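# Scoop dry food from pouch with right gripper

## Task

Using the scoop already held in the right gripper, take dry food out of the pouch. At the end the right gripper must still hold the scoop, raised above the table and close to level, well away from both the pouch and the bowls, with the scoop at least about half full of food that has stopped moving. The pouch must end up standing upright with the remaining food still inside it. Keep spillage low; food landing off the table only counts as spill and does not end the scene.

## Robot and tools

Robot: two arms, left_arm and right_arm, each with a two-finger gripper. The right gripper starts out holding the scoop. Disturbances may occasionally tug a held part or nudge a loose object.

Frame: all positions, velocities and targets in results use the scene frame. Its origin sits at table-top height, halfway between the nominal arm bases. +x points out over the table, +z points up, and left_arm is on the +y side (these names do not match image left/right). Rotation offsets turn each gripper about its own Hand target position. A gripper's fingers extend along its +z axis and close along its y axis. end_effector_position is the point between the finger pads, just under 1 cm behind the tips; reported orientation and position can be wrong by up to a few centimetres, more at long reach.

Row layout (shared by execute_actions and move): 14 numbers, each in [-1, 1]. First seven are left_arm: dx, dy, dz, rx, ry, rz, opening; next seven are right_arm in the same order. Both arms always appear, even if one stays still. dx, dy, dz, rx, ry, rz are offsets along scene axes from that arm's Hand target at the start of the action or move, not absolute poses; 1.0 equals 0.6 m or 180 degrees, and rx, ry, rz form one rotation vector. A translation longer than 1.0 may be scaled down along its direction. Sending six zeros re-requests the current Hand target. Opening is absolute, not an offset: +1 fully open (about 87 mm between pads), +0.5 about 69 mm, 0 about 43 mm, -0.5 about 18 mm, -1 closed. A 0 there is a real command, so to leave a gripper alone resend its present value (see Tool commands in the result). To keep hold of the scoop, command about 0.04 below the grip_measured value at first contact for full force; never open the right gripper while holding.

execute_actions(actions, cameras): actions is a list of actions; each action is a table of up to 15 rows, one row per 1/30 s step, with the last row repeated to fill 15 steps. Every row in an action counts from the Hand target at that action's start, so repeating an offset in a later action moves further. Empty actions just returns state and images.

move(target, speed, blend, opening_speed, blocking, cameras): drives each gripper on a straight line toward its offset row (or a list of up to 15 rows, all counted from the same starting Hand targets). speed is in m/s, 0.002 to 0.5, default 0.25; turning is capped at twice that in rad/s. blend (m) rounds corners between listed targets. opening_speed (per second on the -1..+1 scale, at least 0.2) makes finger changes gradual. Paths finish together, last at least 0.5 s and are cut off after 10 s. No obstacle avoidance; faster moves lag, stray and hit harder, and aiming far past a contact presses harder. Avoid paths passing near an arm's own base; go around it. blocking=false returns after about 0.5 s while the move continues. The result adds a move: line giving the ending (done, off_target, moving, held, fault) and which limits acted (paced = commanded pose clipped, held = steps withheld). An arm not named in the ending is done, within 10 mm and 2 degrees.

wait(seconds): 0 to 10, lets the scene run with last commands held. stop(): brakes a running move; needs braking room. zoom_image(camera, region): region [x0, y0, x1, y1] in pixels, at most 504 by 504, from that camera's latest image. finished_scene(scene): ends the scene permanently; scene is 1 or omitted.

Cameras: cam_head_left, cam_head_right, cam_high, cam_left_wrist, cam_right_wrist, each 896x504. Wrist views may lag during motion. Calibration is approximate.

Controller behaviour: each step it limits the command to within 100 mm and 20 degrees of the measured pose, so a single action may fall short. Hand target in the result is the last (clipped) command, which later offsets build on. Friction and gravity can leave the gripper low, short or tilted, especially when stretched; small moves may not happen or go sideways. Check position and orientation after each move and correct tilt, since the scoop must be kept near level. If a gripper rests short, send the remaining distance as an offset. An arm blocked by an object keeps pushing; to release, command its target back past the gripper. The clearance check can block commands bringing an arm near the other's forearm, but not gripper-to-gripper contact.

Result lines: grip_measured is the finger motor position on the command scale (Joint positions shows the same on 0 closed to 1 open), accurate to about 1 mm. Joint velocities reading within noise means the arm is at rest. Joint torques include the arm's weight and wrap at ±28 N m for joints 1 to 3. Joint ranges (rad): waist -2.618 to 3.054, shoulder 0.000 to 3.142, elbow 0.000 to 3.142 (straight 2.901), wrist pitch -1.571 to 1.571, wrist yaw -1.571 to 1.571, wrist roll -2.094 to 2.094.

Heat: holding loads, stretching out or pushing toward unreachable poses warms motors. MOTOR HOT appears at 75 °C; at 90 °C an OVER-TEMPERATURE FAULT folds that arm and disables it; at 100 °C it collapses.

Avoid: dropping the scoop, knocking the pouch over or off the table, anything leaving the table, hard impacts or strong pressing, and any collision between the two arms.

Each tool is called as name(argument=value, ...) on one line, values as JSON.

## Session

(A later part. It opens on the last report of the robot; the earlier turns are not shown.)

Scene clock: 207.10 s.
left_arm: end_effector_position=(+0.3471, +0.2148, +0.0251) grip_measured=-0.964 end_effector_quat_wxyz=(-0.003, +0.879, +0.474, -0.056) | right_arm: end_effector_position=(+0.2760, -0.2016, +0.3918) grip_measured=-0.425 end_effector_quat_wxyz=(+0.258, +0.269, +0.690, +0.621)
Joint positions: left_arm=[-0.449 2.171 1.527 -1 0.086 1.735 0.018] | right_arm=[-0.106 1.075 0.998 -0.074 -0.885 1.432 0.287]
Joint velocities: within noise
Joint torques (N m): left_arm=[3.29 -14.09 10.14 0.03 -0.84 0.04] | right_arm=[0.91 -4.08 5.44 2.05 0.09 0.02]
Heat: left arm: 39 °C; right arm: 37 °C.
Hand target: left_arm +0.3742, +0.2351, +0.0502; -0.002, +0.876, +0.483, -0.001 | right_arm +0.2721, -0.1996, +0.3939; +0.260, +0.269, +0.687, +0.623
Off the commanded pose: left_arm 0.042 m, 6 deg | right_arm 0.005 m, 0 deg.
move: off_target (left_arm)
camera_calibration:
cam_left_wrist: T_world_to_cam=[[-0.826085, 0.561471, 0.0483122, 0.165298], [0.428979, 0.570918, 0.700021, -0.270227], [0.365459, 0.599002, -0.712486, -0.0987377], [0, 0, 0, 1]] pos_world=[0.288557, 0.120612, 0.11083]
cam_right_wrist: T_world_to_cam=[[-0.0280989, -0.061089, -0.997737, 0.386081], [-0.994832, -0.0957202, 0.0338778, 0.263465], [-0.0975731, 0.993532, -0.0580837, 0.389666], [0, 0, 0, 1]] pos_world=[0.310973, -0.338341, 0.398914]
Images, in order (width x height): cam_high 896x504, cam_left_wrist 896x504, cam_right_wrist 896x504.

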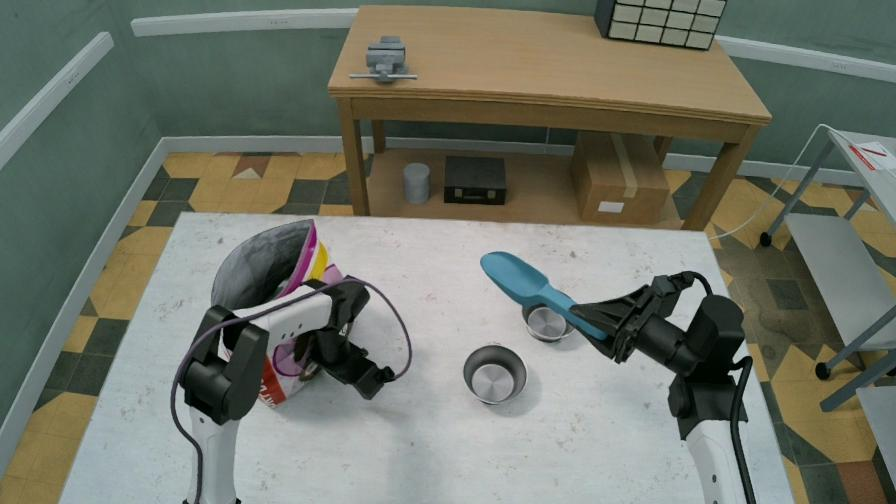

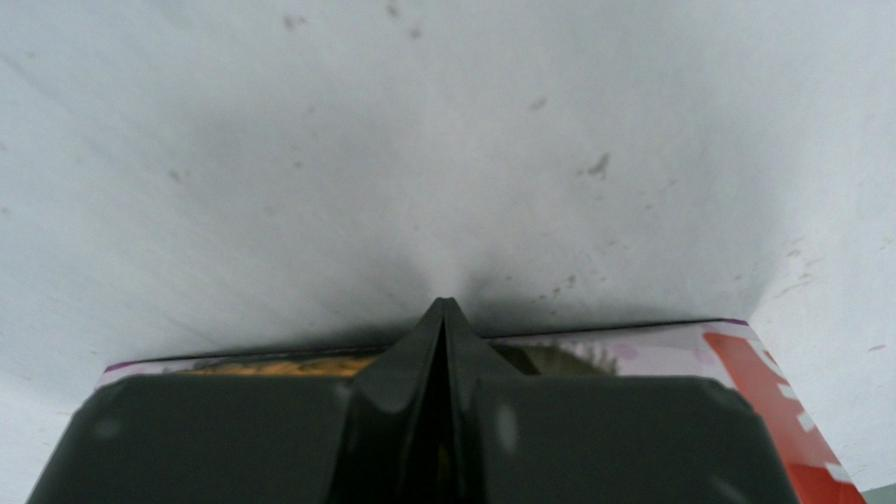

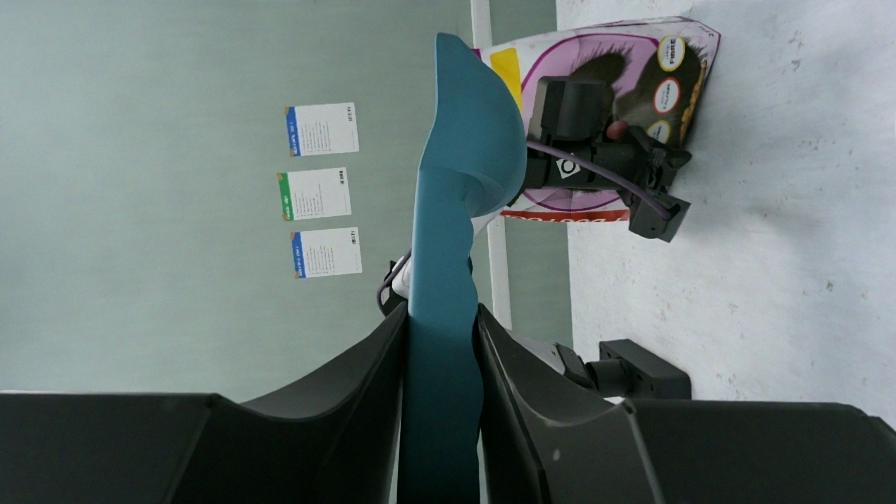

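move(target=[[-0.0985,-0.1185,0.0167,0,0,0,-1,0,0,0,0,0,0,-1],[-0.19,-0.192,0.2,0,0,0,-1,0,0,0,0,0,0,-1],[-0.29,-0.1585,0.416,-0.1802,-0.0412,0.4891,-1,0,0,0,0,0,0,-1],[-0.307,0.025,0.5,-0.2696,-0.0616,0.4731,-1,0,0,0,0,0,0,-1],[-0.2487,0.2332,0.558,-0.2696,-0.0616,0.4731,-1,0,0,0,0,0,0,-1]], speed=[0.1,0.25,0.25,0.25,0.25], blend=[0.02,0.03,0.03,0.03,0])

Scene clock: 216.33 s.
left_arm: end_effector_position=(+0.2274, +0.3757, +0.3802) grip_measured=-0.964 end_effector_quat_wxyz=(+0.387, +0.242, +0.885, -0.088) | right_arm: end_effector_position=(+0.2760, -0.2016, +0.3918) grip_measured=-0.425 end_effector_quat_wxyz=(+0.258, +0.269, +0.690, +0.621)
Joint positions: left_arm=[0.393 1.32 1.865 -1.54 0.615 0.768 0.018] | right_arm=[-0.106 1.075 0.998 -0.074 -0.885 1.432 0.287]
Joint velocities: within noise
Joint torques (N m): left_arm=[0.61 -2.51 8.27 0.98 0.5 0] | right_arm=[0.9 -4.1 5.45 2.05 0.09 0.03]
Heat: left arm: 40 °C; right arm: 37 °C.
Hand target: left_arm +0.2249, +0.3750, +0.3849; +0.367, +0.255, +0.888, -0.107 | right_arm +0.2721, -0.1996, +0.3939; +0.260, +0.269, +0.687, +0.623
Off the commanded pose: left_arm 0.005 m, 3 deg | right_arm 0.005 m, 0 deg.
joint sent to its limit (left arm) — joint 4 (wrist pitch), lower limit. The joint targets are off in orientation, not in position.
move: off_target (left_arm)
camera_calibration:
cam_left_wrist: T_world_to_cam=[[-0.499411, -0.865091, -0.0469651, 0.456807], [-0.865949, 0.496757, 0.058013, 0.00713767], [-0.0268563, 0.0696417, -0.99721, 0.497972], [0, 0, 0, 1]] pos_world=[0.247689, 0.356955, 0.517623]
cam_right_wrist: T_world_to_cam=[[-0.0280989, -0.061089, -0.997737, 0.386081], [-0.994832, -0.0957202, 0.0338778, 0.263465], [-0.0975731, 0.993532, -0.0580837, 0.389666], [0, 0, 0, 1]] pos_world=[0.310973, -0.338341, 0.398914]

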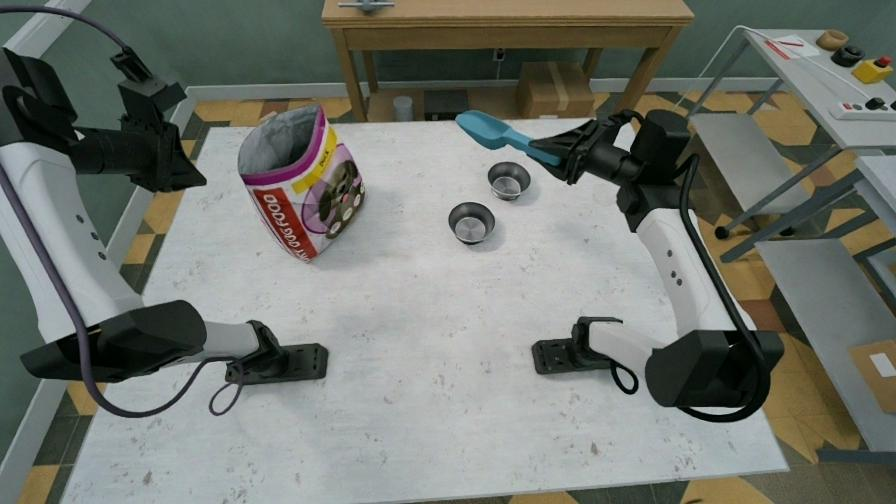

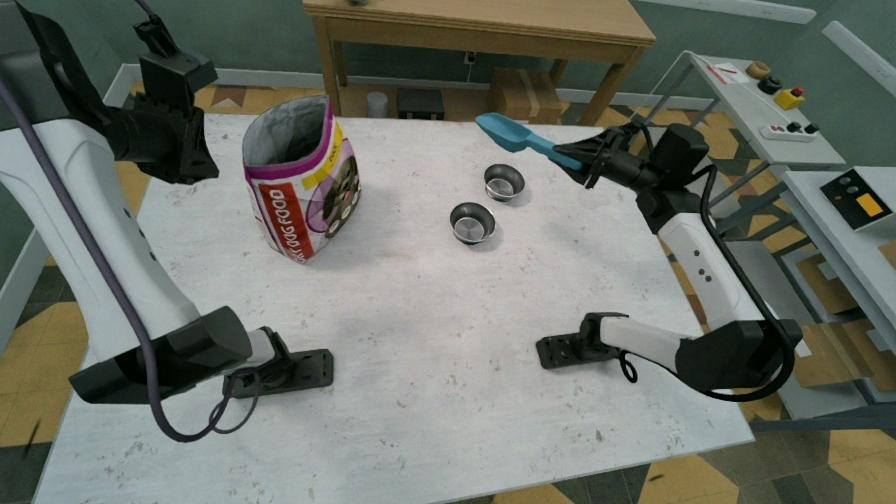

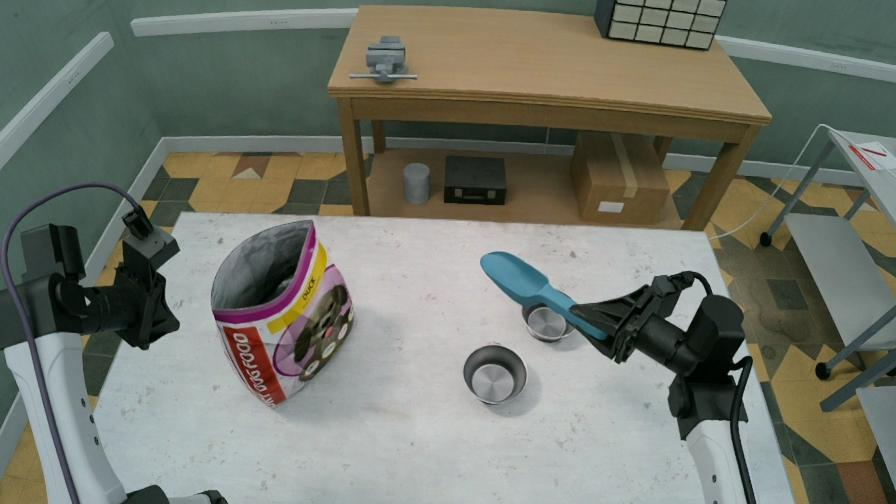

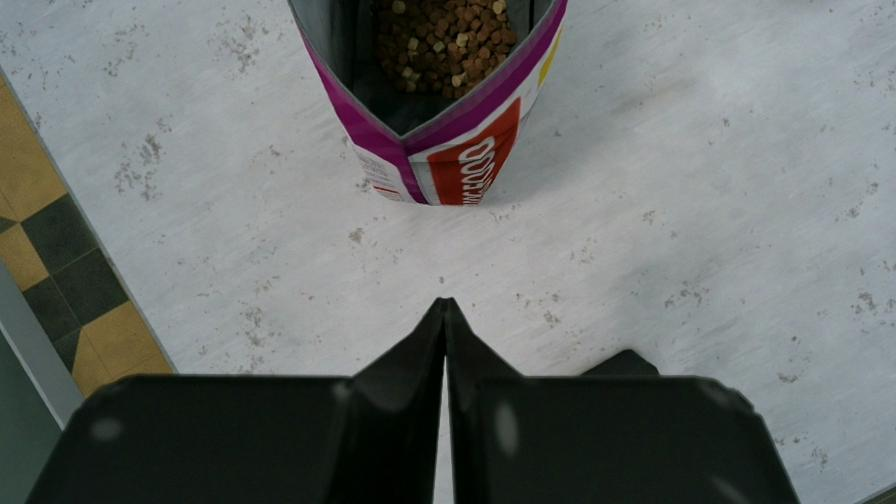

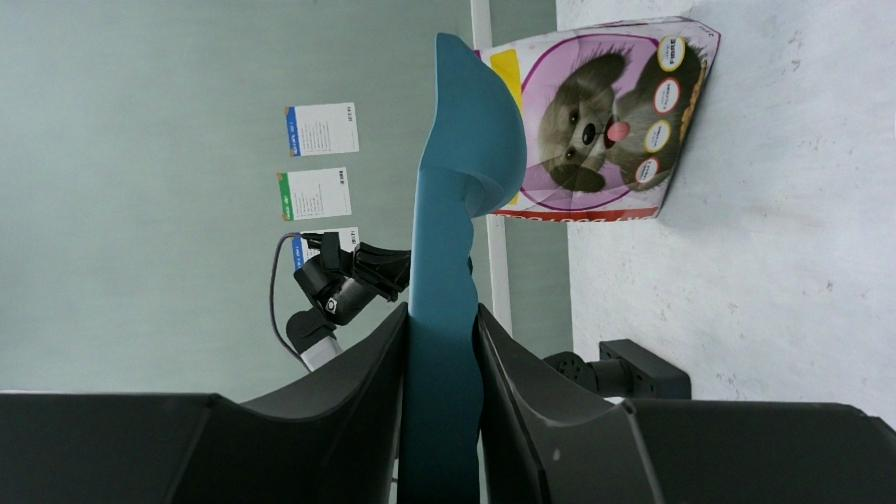

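move(target=[0.0468,0.0183,-0.144,-0.1031,-0.1649,0,1,0,0,0,0,0,0,-1], speed=0.2, cameras=["cam_head_left","cam_left_wrist","cam_high"])

Scene clock: 219.87 s.
left_arm: end_effector_position=(+0.2540, +0.3874, +0.2976) grip_measured=+1.000 end_effector_quat_wxyz=(+0.613, +0.209, +0.740, -0.181) | right_arm: end_effector_position=(+0.2760, -0.2016, +0.3918) grip_measured=-0.425 end_effector_quat_wxyz=(+0.258, +0.269, +0.690, +0.621)
Joint positions: left_arm=[0.725 0.987 0.89 -0.541 1.258 0.603 1] | right_arm=[-0.106 1.075 0.998 -0.074 -0.885 1.432 0.287]
Joint velocities: within noise
Joint torques (N m): left_arm=[0.35 -2.97 7.13 1.43 0.55 -0.18] | right_arm=[0.91 -4.08 5.44 2.05 0.09 0.02]
Heat: left arm: 39 °C; right arm: 37 °C.
Hand target: left_arm +0.2530, +0.3860, +0.2985; +0.618, +0.212, +0.736, -0.179 | right_arm +0.2721, -0.1996, +0.3939; +0.260, +0.269, +0.687, +0.623
Off the commanded pose: left_arm 0.002 m, 1 deg | right_arm 0.005 m, 0 deg.
move: done
camera_calibration:
cam_left_wrist: T_world_to_cam=[[-0.526391, -0.850237, -0.00320629, 0.464405], [-0.740185, 0.460105, -0.490336, 0.174638], [0.418377, -0.255735, -0.871528, 0.391016], [0, 0, 0, 1]] pos_world=[0.21013, 0.414499, 0.427901]
Images, in order (width x height): cam_head_left 896x504, cam_high 896x504, cam_left_wrist 896x504.

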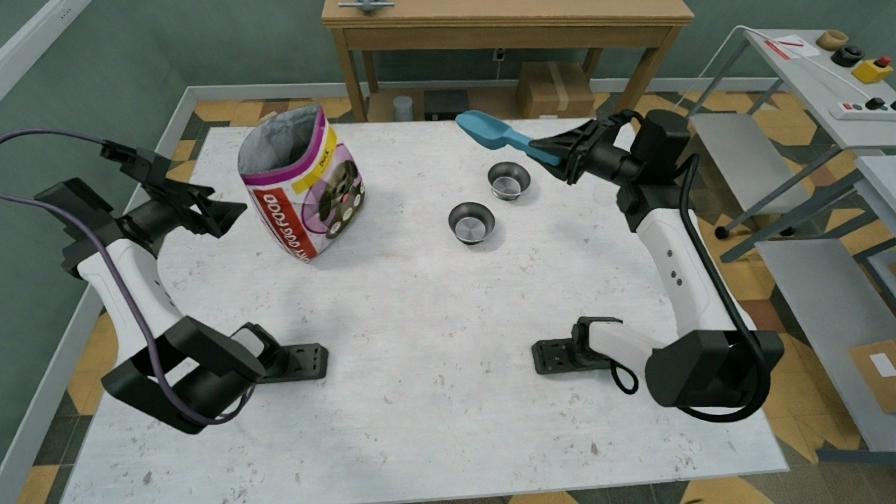

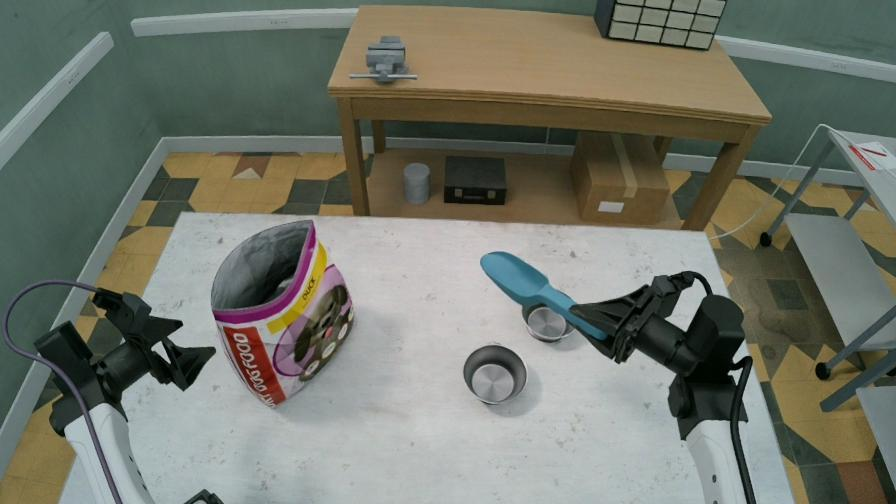

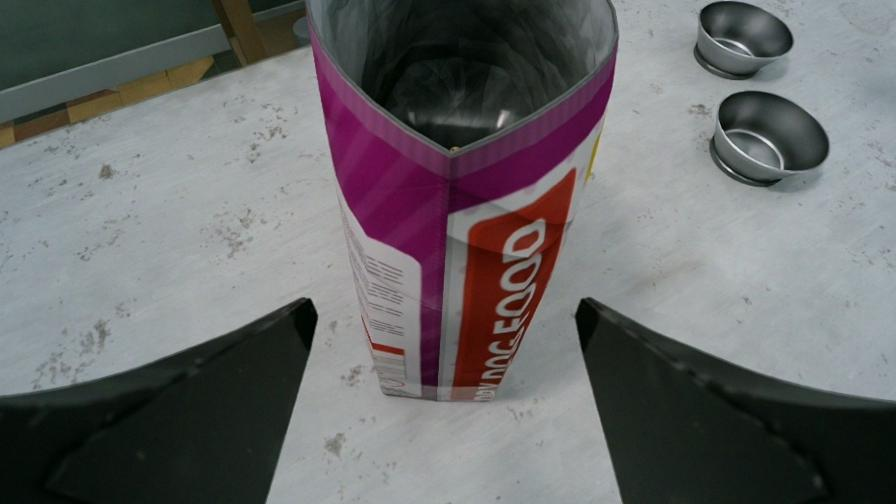

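move(target=[0.0967,-0.0583,0,0,0,0,1,0,0,0,0,0,0,-1], speed=0.12, cameras=["cam_left_wrist"])

Scene clock: 221.63 s.
left_arm: end_effector_position=(+0.3084, +0.3507, +0.3042) grip_measured=+1.000 end_effector_quat_wxyz=(+0.620, +0.217, +0.733, -0.177) | right_arm: end_effector_position=(+0.2760, -0.2016, +0.3918) grip_measured=-0.425 end_effector_quat_wxyz=(+0.258, +0.269, +0.690, +0.621)
Joint positions: left_arm=[0.416 1.034 0.842 -0.121 0.989 0.272 1] | right_arm=[-0.106 1.075 0.998 -0.074 -0.885 1.432 0.287]
Joint velocities: within noise
Joint torques (N m): left_arm=[-0.31 -1.4 7.47 1.69 0.13 -0.18] | right_arm=[0.9 -4.1 5.44 2.06 0.09 0.02]
Heat: left arm: 39 °C; right arm: 37 °C.
Hand target: left_arm +0.3111, +0.3510, +0.2985; +0.618, +0.212, +0.736, -0.179 | right_arm +0.2721, -0.1996, +0.3939; +0.260, +0.269, +0.687, +0.623
Off the commanded pose: left_arm 0.006 m, 1 deg | right_arm 0.005 m, 0 deg.
move: done
camera_calibration:
cam_left_wrist: T_world_to_cam=[[-0.532201, -0.846282, -0.0238544, 0.468516], [-0.72517, 0.470216, -0.503017, 0.230711], [0.436911, -0.250408, -0.863947, 0.354754], [0, 0, 0, 1]] pos_world=[0.261654, 0.376846, 0.433716]
Images, in order (width x height): cam_left_wrist 896x504.

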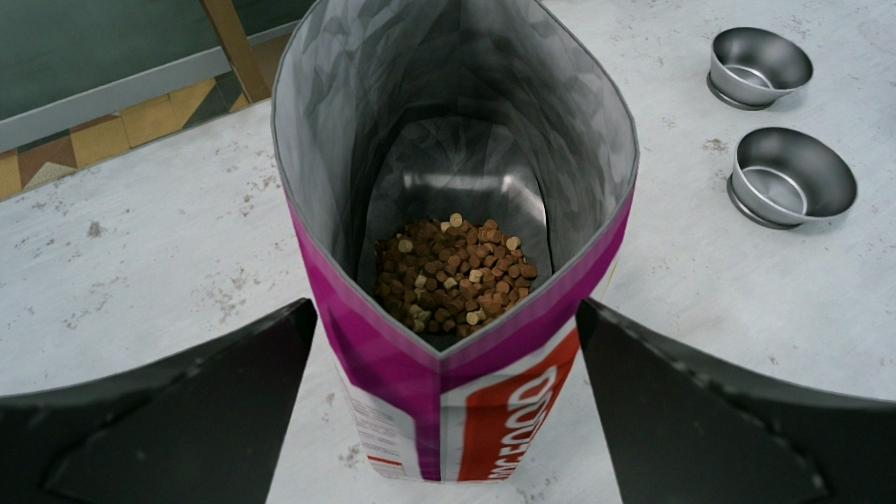

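move(target=[0,0,0,0,0,0,-1,0,0,0,0,0,0,-1], opening_speed=1.3, cameras=["cam_left_wrist","cam_high"])

Scene clock: 223.50 s.
left_arm: end_effector_position=(+0.3082, +0.3507, +0.3026) grip_measured=-0.868 end_effector_quat_wxyz=(+0.618, +0.215, +0.735, -0.178) | right_arm: end_effector_position=(+0.2760, -0.2016, +0.3918) grip_measured=-0.425 end_effector_quat_wxyz=(+0.258, +0.269, +0.690, +0.621)
Joint positions: left_arm=[0.416 1.034 0.838 -0.121 0.987 0.27 0.066] | right_arm=[-0.106 1.075 0.998 -0.074 -0.885 1.432 0.287]
Joint velocities: within noise
Joint torques (N m): left_arm=[-0.29 -1.39 7.87 1.7 0.16 -0.16] | right_arm=[0.9 -4.08 5.44 2.05 0.09 0.02]
Heat: left arm: 39 °C; right arm: 37 °C.
Hand target: left_arm +0.3111, +0.3511, +0.2985; +0.618, +0.212, +0.736, -0.179 | right_arm +0.2721, -0.1996, +0.3939; +0.260, +0.269, +0.687, +0.623
Off the commanded pose: left_arm 0.005 m, 0 deg | right_arm 0.005 m, 0 deg.
move: done
camera_calibration:
cam_left_wrist: T_world_to_cam=[[-0.530439, -0.847517, -0.0186951, 0.466769], [-0.728665, 0.467101, -0.500863, 0.231224], [0.433223, -0.252055, -0.865324, 0.355562], [0, 0, 0, 1]] pos_world=[0.26204, 0.377211, 0.432215]
Images, in order (width x height): cam_high 896x504, cam_left_wrist 896x504.

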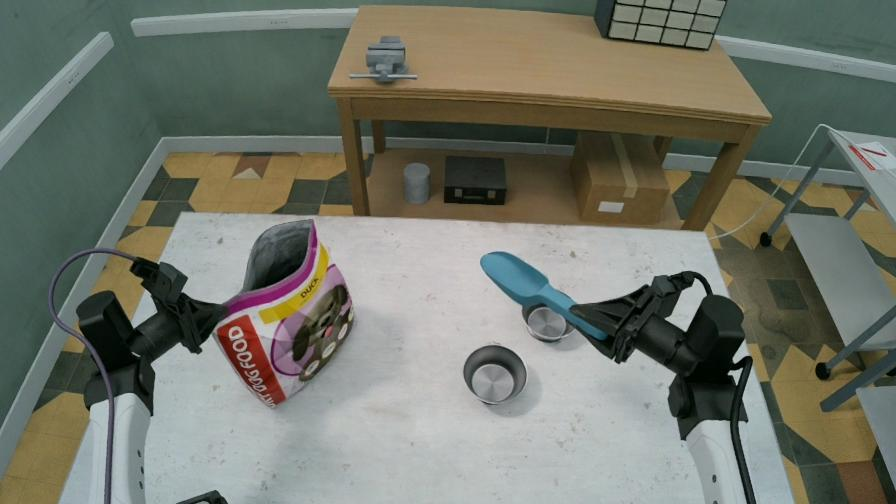

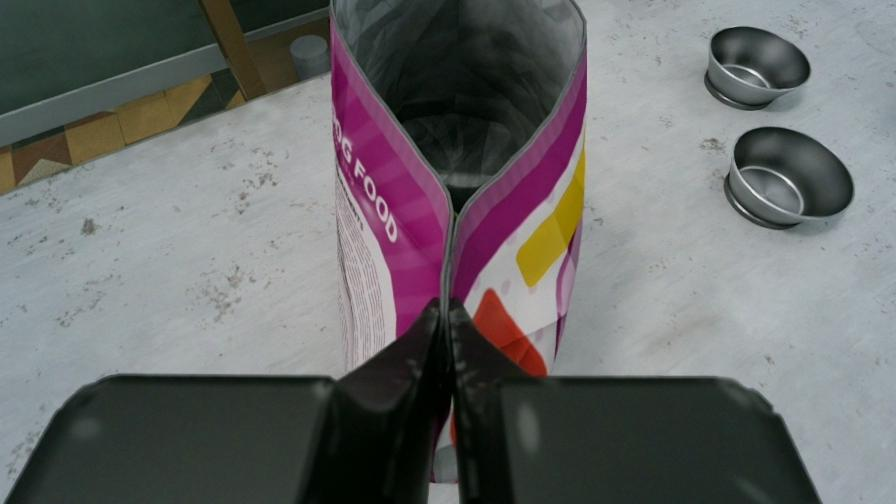

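move(target=[[-0.0466,-0.0745,0.0083,0.0471,-0.0294,0,-1,0,0,0,0,0,0,-1],[-0.0931,-0.149,0.0013,0.0942,-0.0589,0,-1,0,0,0,0,0,0,-1],[-0.1383,-0.2213,-0.0208,0.1413,-0.0883,0,-1,0,0,0,0,0,0,-1],[-0.1808,-0.2893,-0.0575,0.1884,-0.1178,0,-1,0,0,0,0,0,0,-1]], speed=0.08, blend=[0.02,0.02,0.02,0])

Scene clock: 230.67 s.
left_arm: end_effector_position=(+0.2003, +0.1767, +0.2643) grip_measured=-0.868 end_effector_quat_wxyz=(+0.649, +0.415, +0.634, +0.074) | right_arm: end_effector_position=(+0.2760, -0.2016, +0.3918) grip_measured=-0.425 end_effector_quat_wxyz=(+0.258, +0.269, +0.690, +0.621)
Joint positions: left_arm=[-1.165 0.648 0.478 -0.017 -0.662 0.578 0.066] | right_arm=[-0.106 1.075 0.998 -0.074 -0.885 1.432 0.287]
Joint velocities: within noise
Joint torques (N m): left_arm=[0.03 0.95 7.86 1.98 -0.24 0.03] | right_arm=[0.9 -4.1 5.44 2.06 0.09 0.03]
Heat: left arm: 38 °C; right arm: 37 °C.
Hand target: left_arm +0.2026, +0.1775, +0.2640; +0.652, +0.411, +0.631, +0.084 | right_arm +0.2721, -0.1996, +0.3939; +0.260, +0.269, +0.687, +0.623
Off the commanded pose: left_arm 0.002 m, 1 deg | right_arm 0.005 m, 0 deg.
move: done
camera_calibration:
cam_left_wrist: T_world_to_cam=[[-0.418873, -0.639905, -0.644257, 0.367565], [-0.557402, 0.741293, -0.373881, 0.0983991], [0.716832, 0.202502, -0.667192, 0.135853], [0, 0, 0, 1]] pos_world=[0.111427, 0.134754, 0.364236]
cam_right_wrist: T_world_to_cam=[[-0.0280989, -0.061089, -0.997737, 0.386081], [-0.994832, -0.0957202, 0.0338778, 0.263465], [-0.0975731, 0.993532, -0.0580837, 0.389666], [0, 0, 0, 1]] pos_world=[0.310973, -0.338341, 0.398914]

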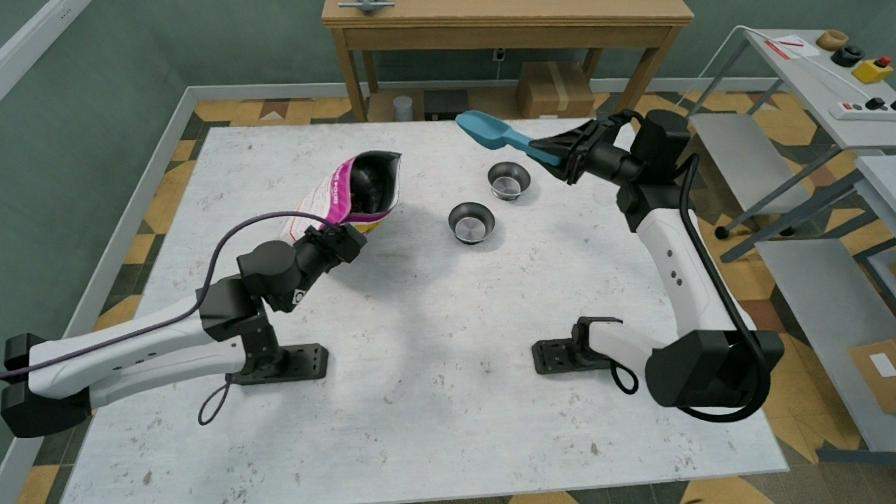

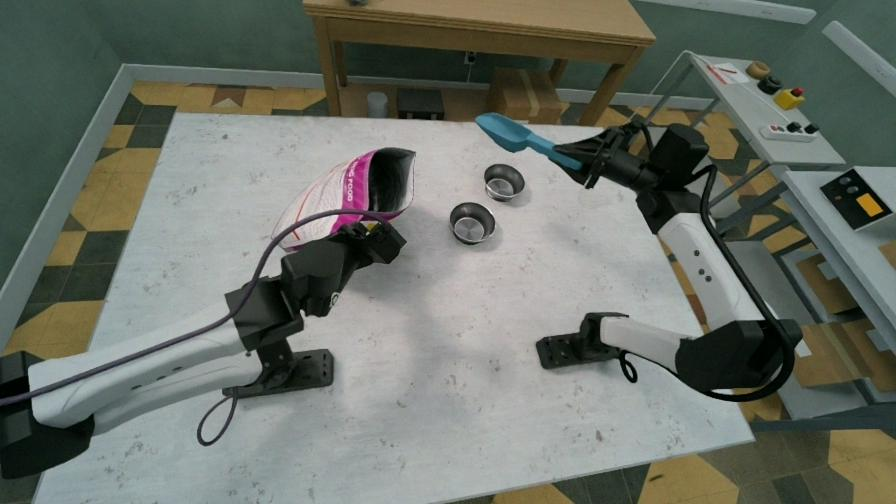

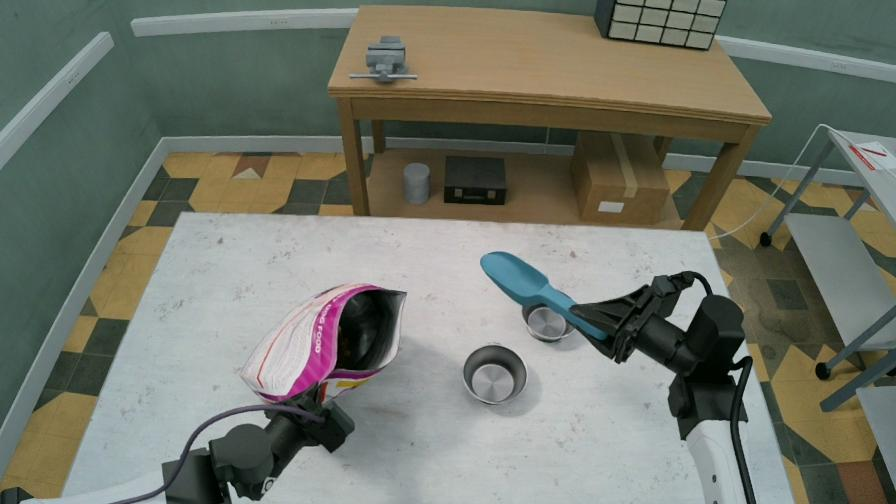

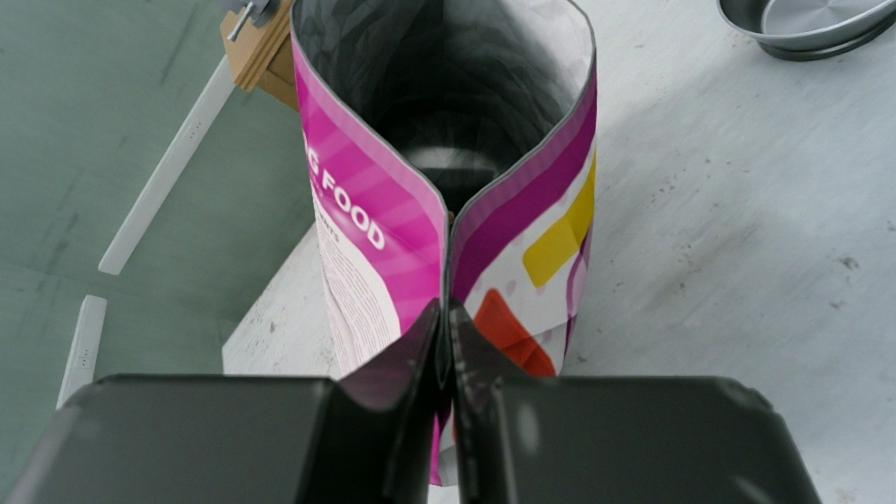

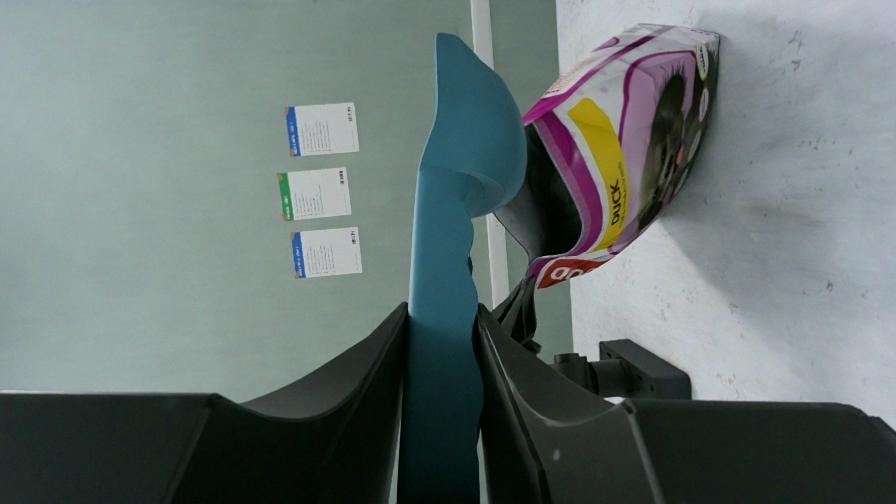

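move(target=[[-0.0385,-0.0616,-0.05,0.0471,-0.0294,0,-1,0,0,0,0,0,0,-1],[-0.0718,-0.1149,-0.1117,0.0942,-0.0589,0,-1,0,0,0,0,0,0,-1]], speed=0.06, blend=[0.02,0])

Scene clock: 234.57 s.
left_arm: end_effector_position=(+0.1578, +0.1015, +0.2024) grip_measured=-0.868 end_effector_quat_wxyz=(+0.647, +0.491, +0.550, +0.194) | right_arm: end_effector_position=(+0.2760, -0.2016, +0.3918) grip_measured=-0.425 end_effector_quat_wxyz=(+0.258, +0.269, +0.690, +0.621)
Joint positions: left_arm=[-1.575 1.248 0.345 0.708 -1.101 0.846 0.066] | right_arm=[-0.106 1.075 0.998 -0.074 -0.885 1.432 0.287]
Joint velocities: within noise
Joint torques (N m): left_arm=[0.38 -1.81 6.05 1.61 -0.38 0] | right_arm=[0.9 -4.1 5.42 2.05 0.09 0.03]
Heat: left arm: 38 °C; right arm: 37 °C.
Hand target: left_arm +0.1595, +0.1086, +0.1969; +0.640, +0.493, +0.549, +0.213 | right_arm +0.2721, -0.1996, +0.3939; +0.260, +0.269, +0.687, +0.623
Off the commanded pose: left_arm 0.009 m, 2 deg | right_arm 0.005 m, 0 deg.
move: done
camera_calibration:
cam_left_wrist: T_world_to_cam=[[-0.276768, -0.434757, -0.856963, 0.261618], [-0.486026, 0.832654, -0.265455, 0.0648372], [0.828962, 0.343037, -0.441755, 0.0626401], [0, 0, 0, 1]] pos_world=[0.0519938, 0.0382654, 0.26908]
cam_right_wrist: T_world_to_cam=[[-0.0280989, -0.061089, -0.997737, 0.386081], [-0.994832, -0.0957202, 0.0338778, 0.263465], [-0.0975731, 0.993532, -0.0580837, 0.389666], [0, 0, 0, 1]] pos_world=[0.310973, -0.338341, 0.398914]

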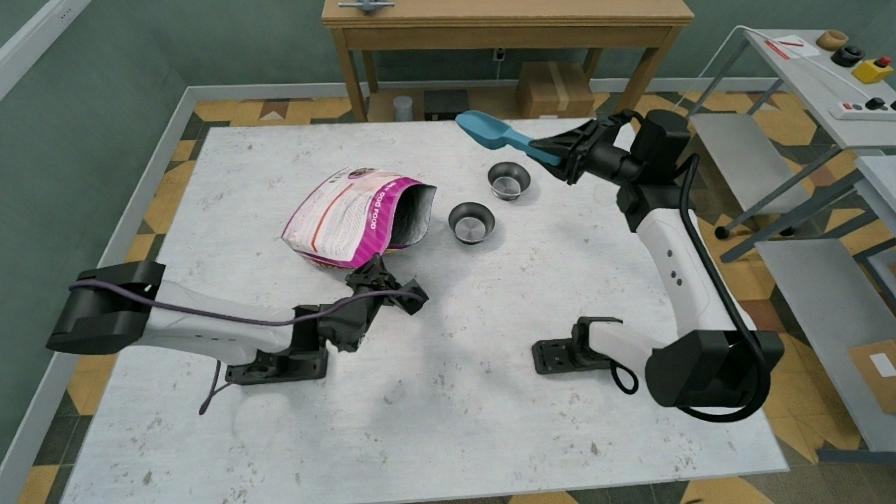

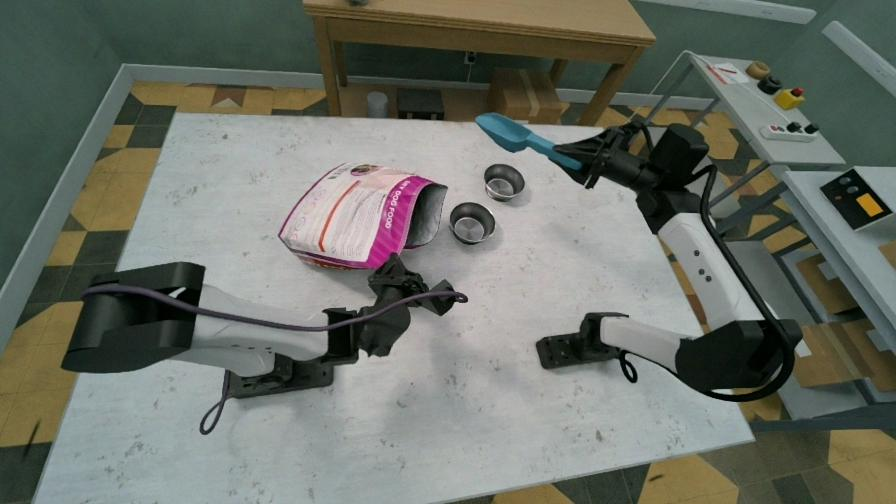

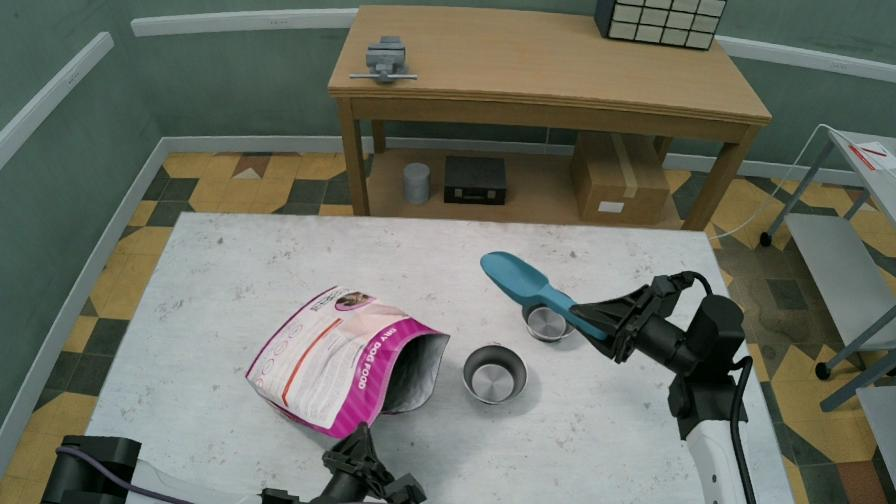

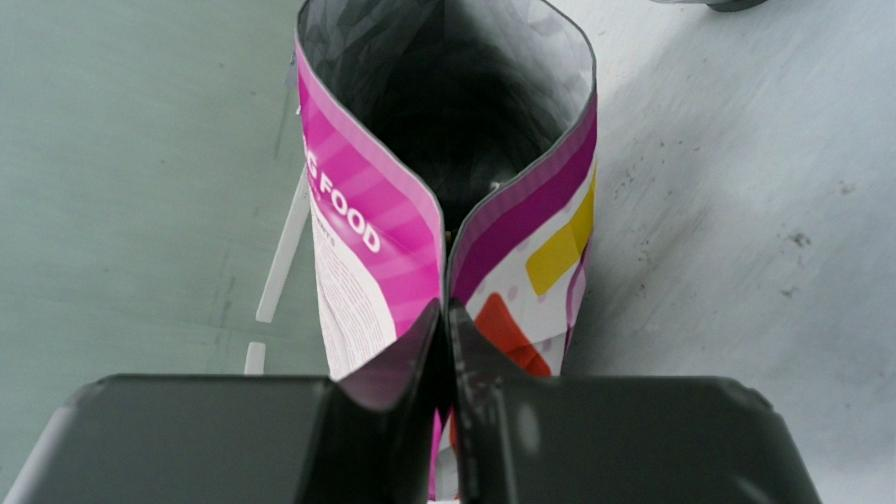

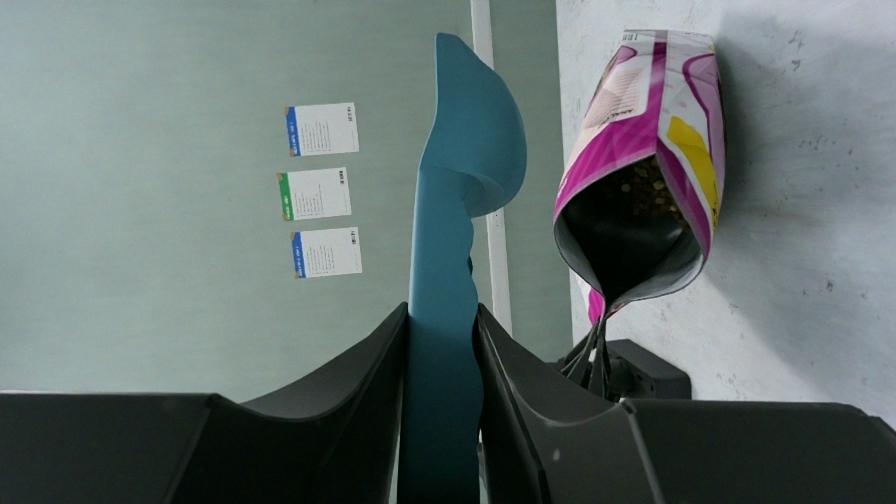

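zoom_image(camera="cam_right_wrist", region=[520, 0, 800, 340])

Scaled by 1.482.

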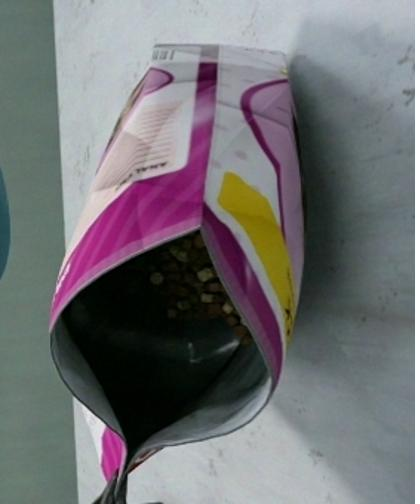

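move(target=[0,0,0,0,0,0,-1,-0.1955,0.1325,-0.0565,-0.1051,0.0908,0.0637,-1], speed=0.15)

Scene clock: 239.63 s.
left_arm: end_effector_position=(+0.1579, +0.1017, +0.2027) grip_measured=-0.868 end_effector_quat_wxyz=(+0.647, +0.491, +0.550, +0.195) | right_arm: end_effector_position=(+0.1543, -0.1209, +0.3481) grip_measured=-0.425 end_effector_quat_wxyz=(+0.127, +0.241, +0.838, +0.473)
Joint positions: left_arm=[-1.575 1.248 0.345 0.71 -1.103 0.848 0.066] | right_arm=[0.417 0.985 1.219 -0.868 -0.495 1.252 0.288]
Joint velocities: within noise
Joint torques (N m): left_arm=[0.36 -1.78 6 1.63 -0.36 0] | right_arm=[0.76 -1.51 7.95 1.92 0 0.04]
Heat: left arm: 37 °C; right arm: 38 °C.
Hand target: left_arm +0.1595, +0.1086, +0.1969; +0.640, +0.493, +0.549, +0.214 | right_arm +0.1548, -0.1201, +0.3600; +0.137, +0.238, +0.833, +0.481
Off the commanded pose: left_arm 0.009 m, 2 deg | right_arm 0.012 m, 2 deg.
move: off_target (right_arm)
camera_calibration:
cam_left_wrist: T_world_to_cam=[[-0.275463, -0.435559, -0.856977, 0.261839], [-0.486973, 0.831845, -0.266255, 0.0651788], [0.828841, 0.343981, -0.441248, 0.0624381], [0, 0, 0, 1]] pos_world=[0.052116, 0.0383501, 0.269295]
cam_right_wrist: T_world_to_cam=[[-0.268162, -0.414295, -0.869741, 0.293703], [-0.896463, -0.223275, 0.382756, -0.000400112], [-0.352765, 0.882331, -0.311527, 0.409298], [0, 0, 0, 1]] pos_world=[0.222788, -0.239546, 0.383106]

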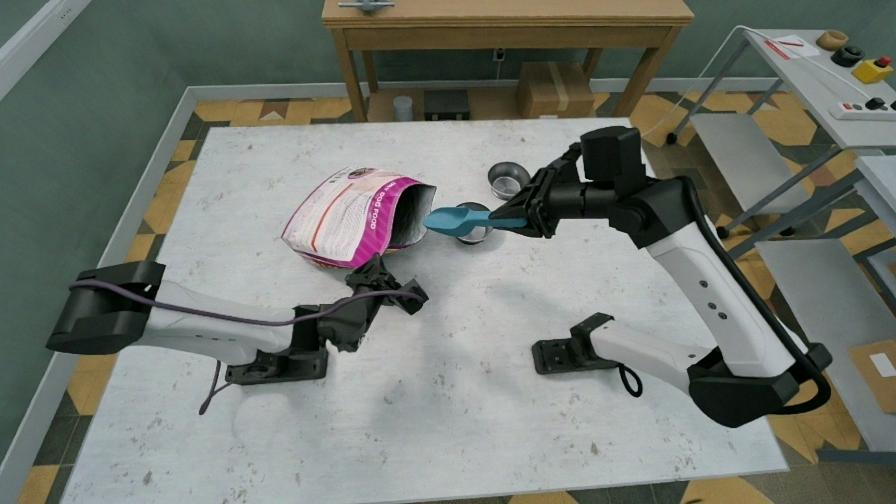

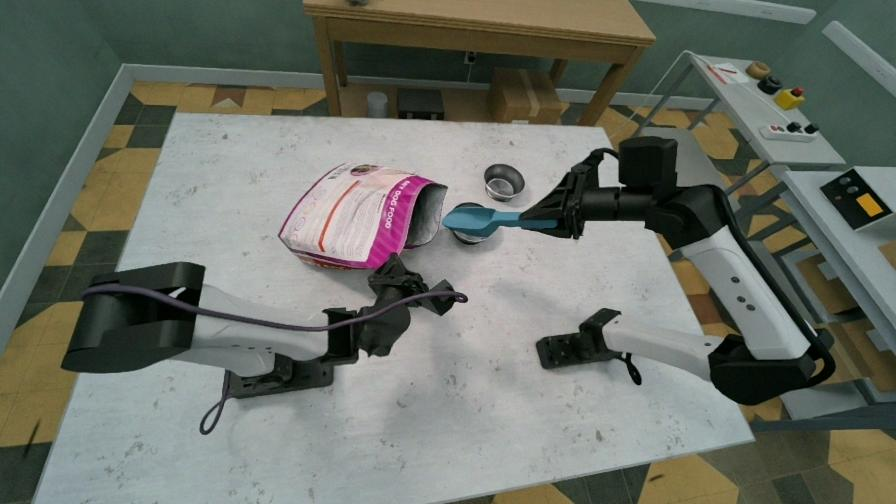

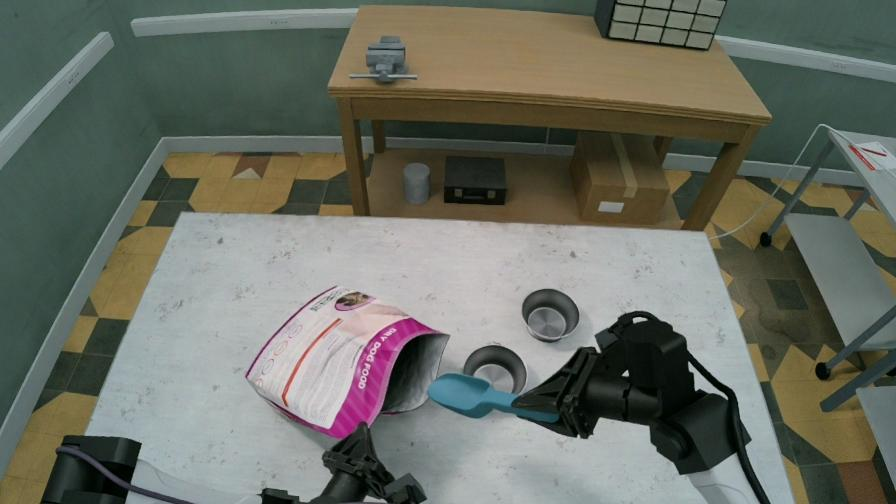

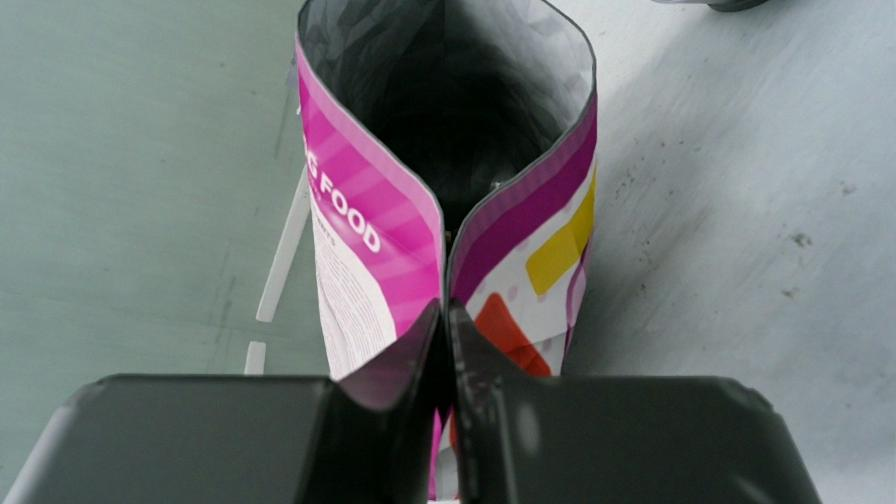

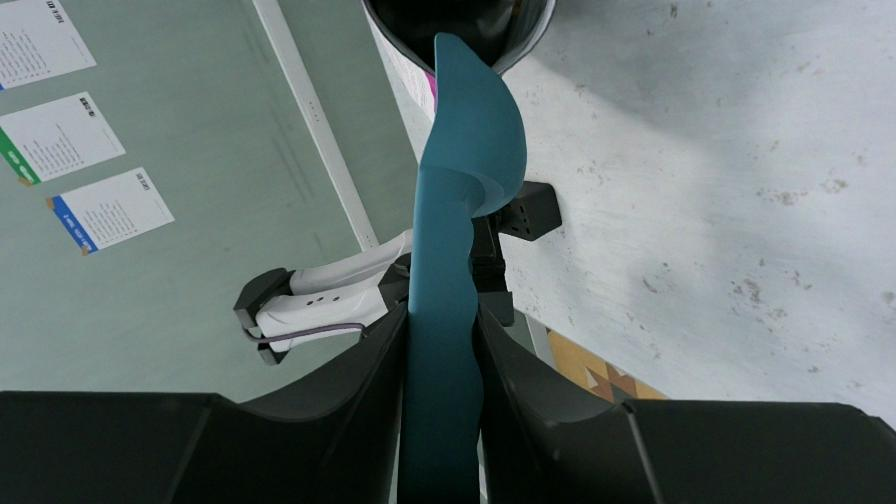

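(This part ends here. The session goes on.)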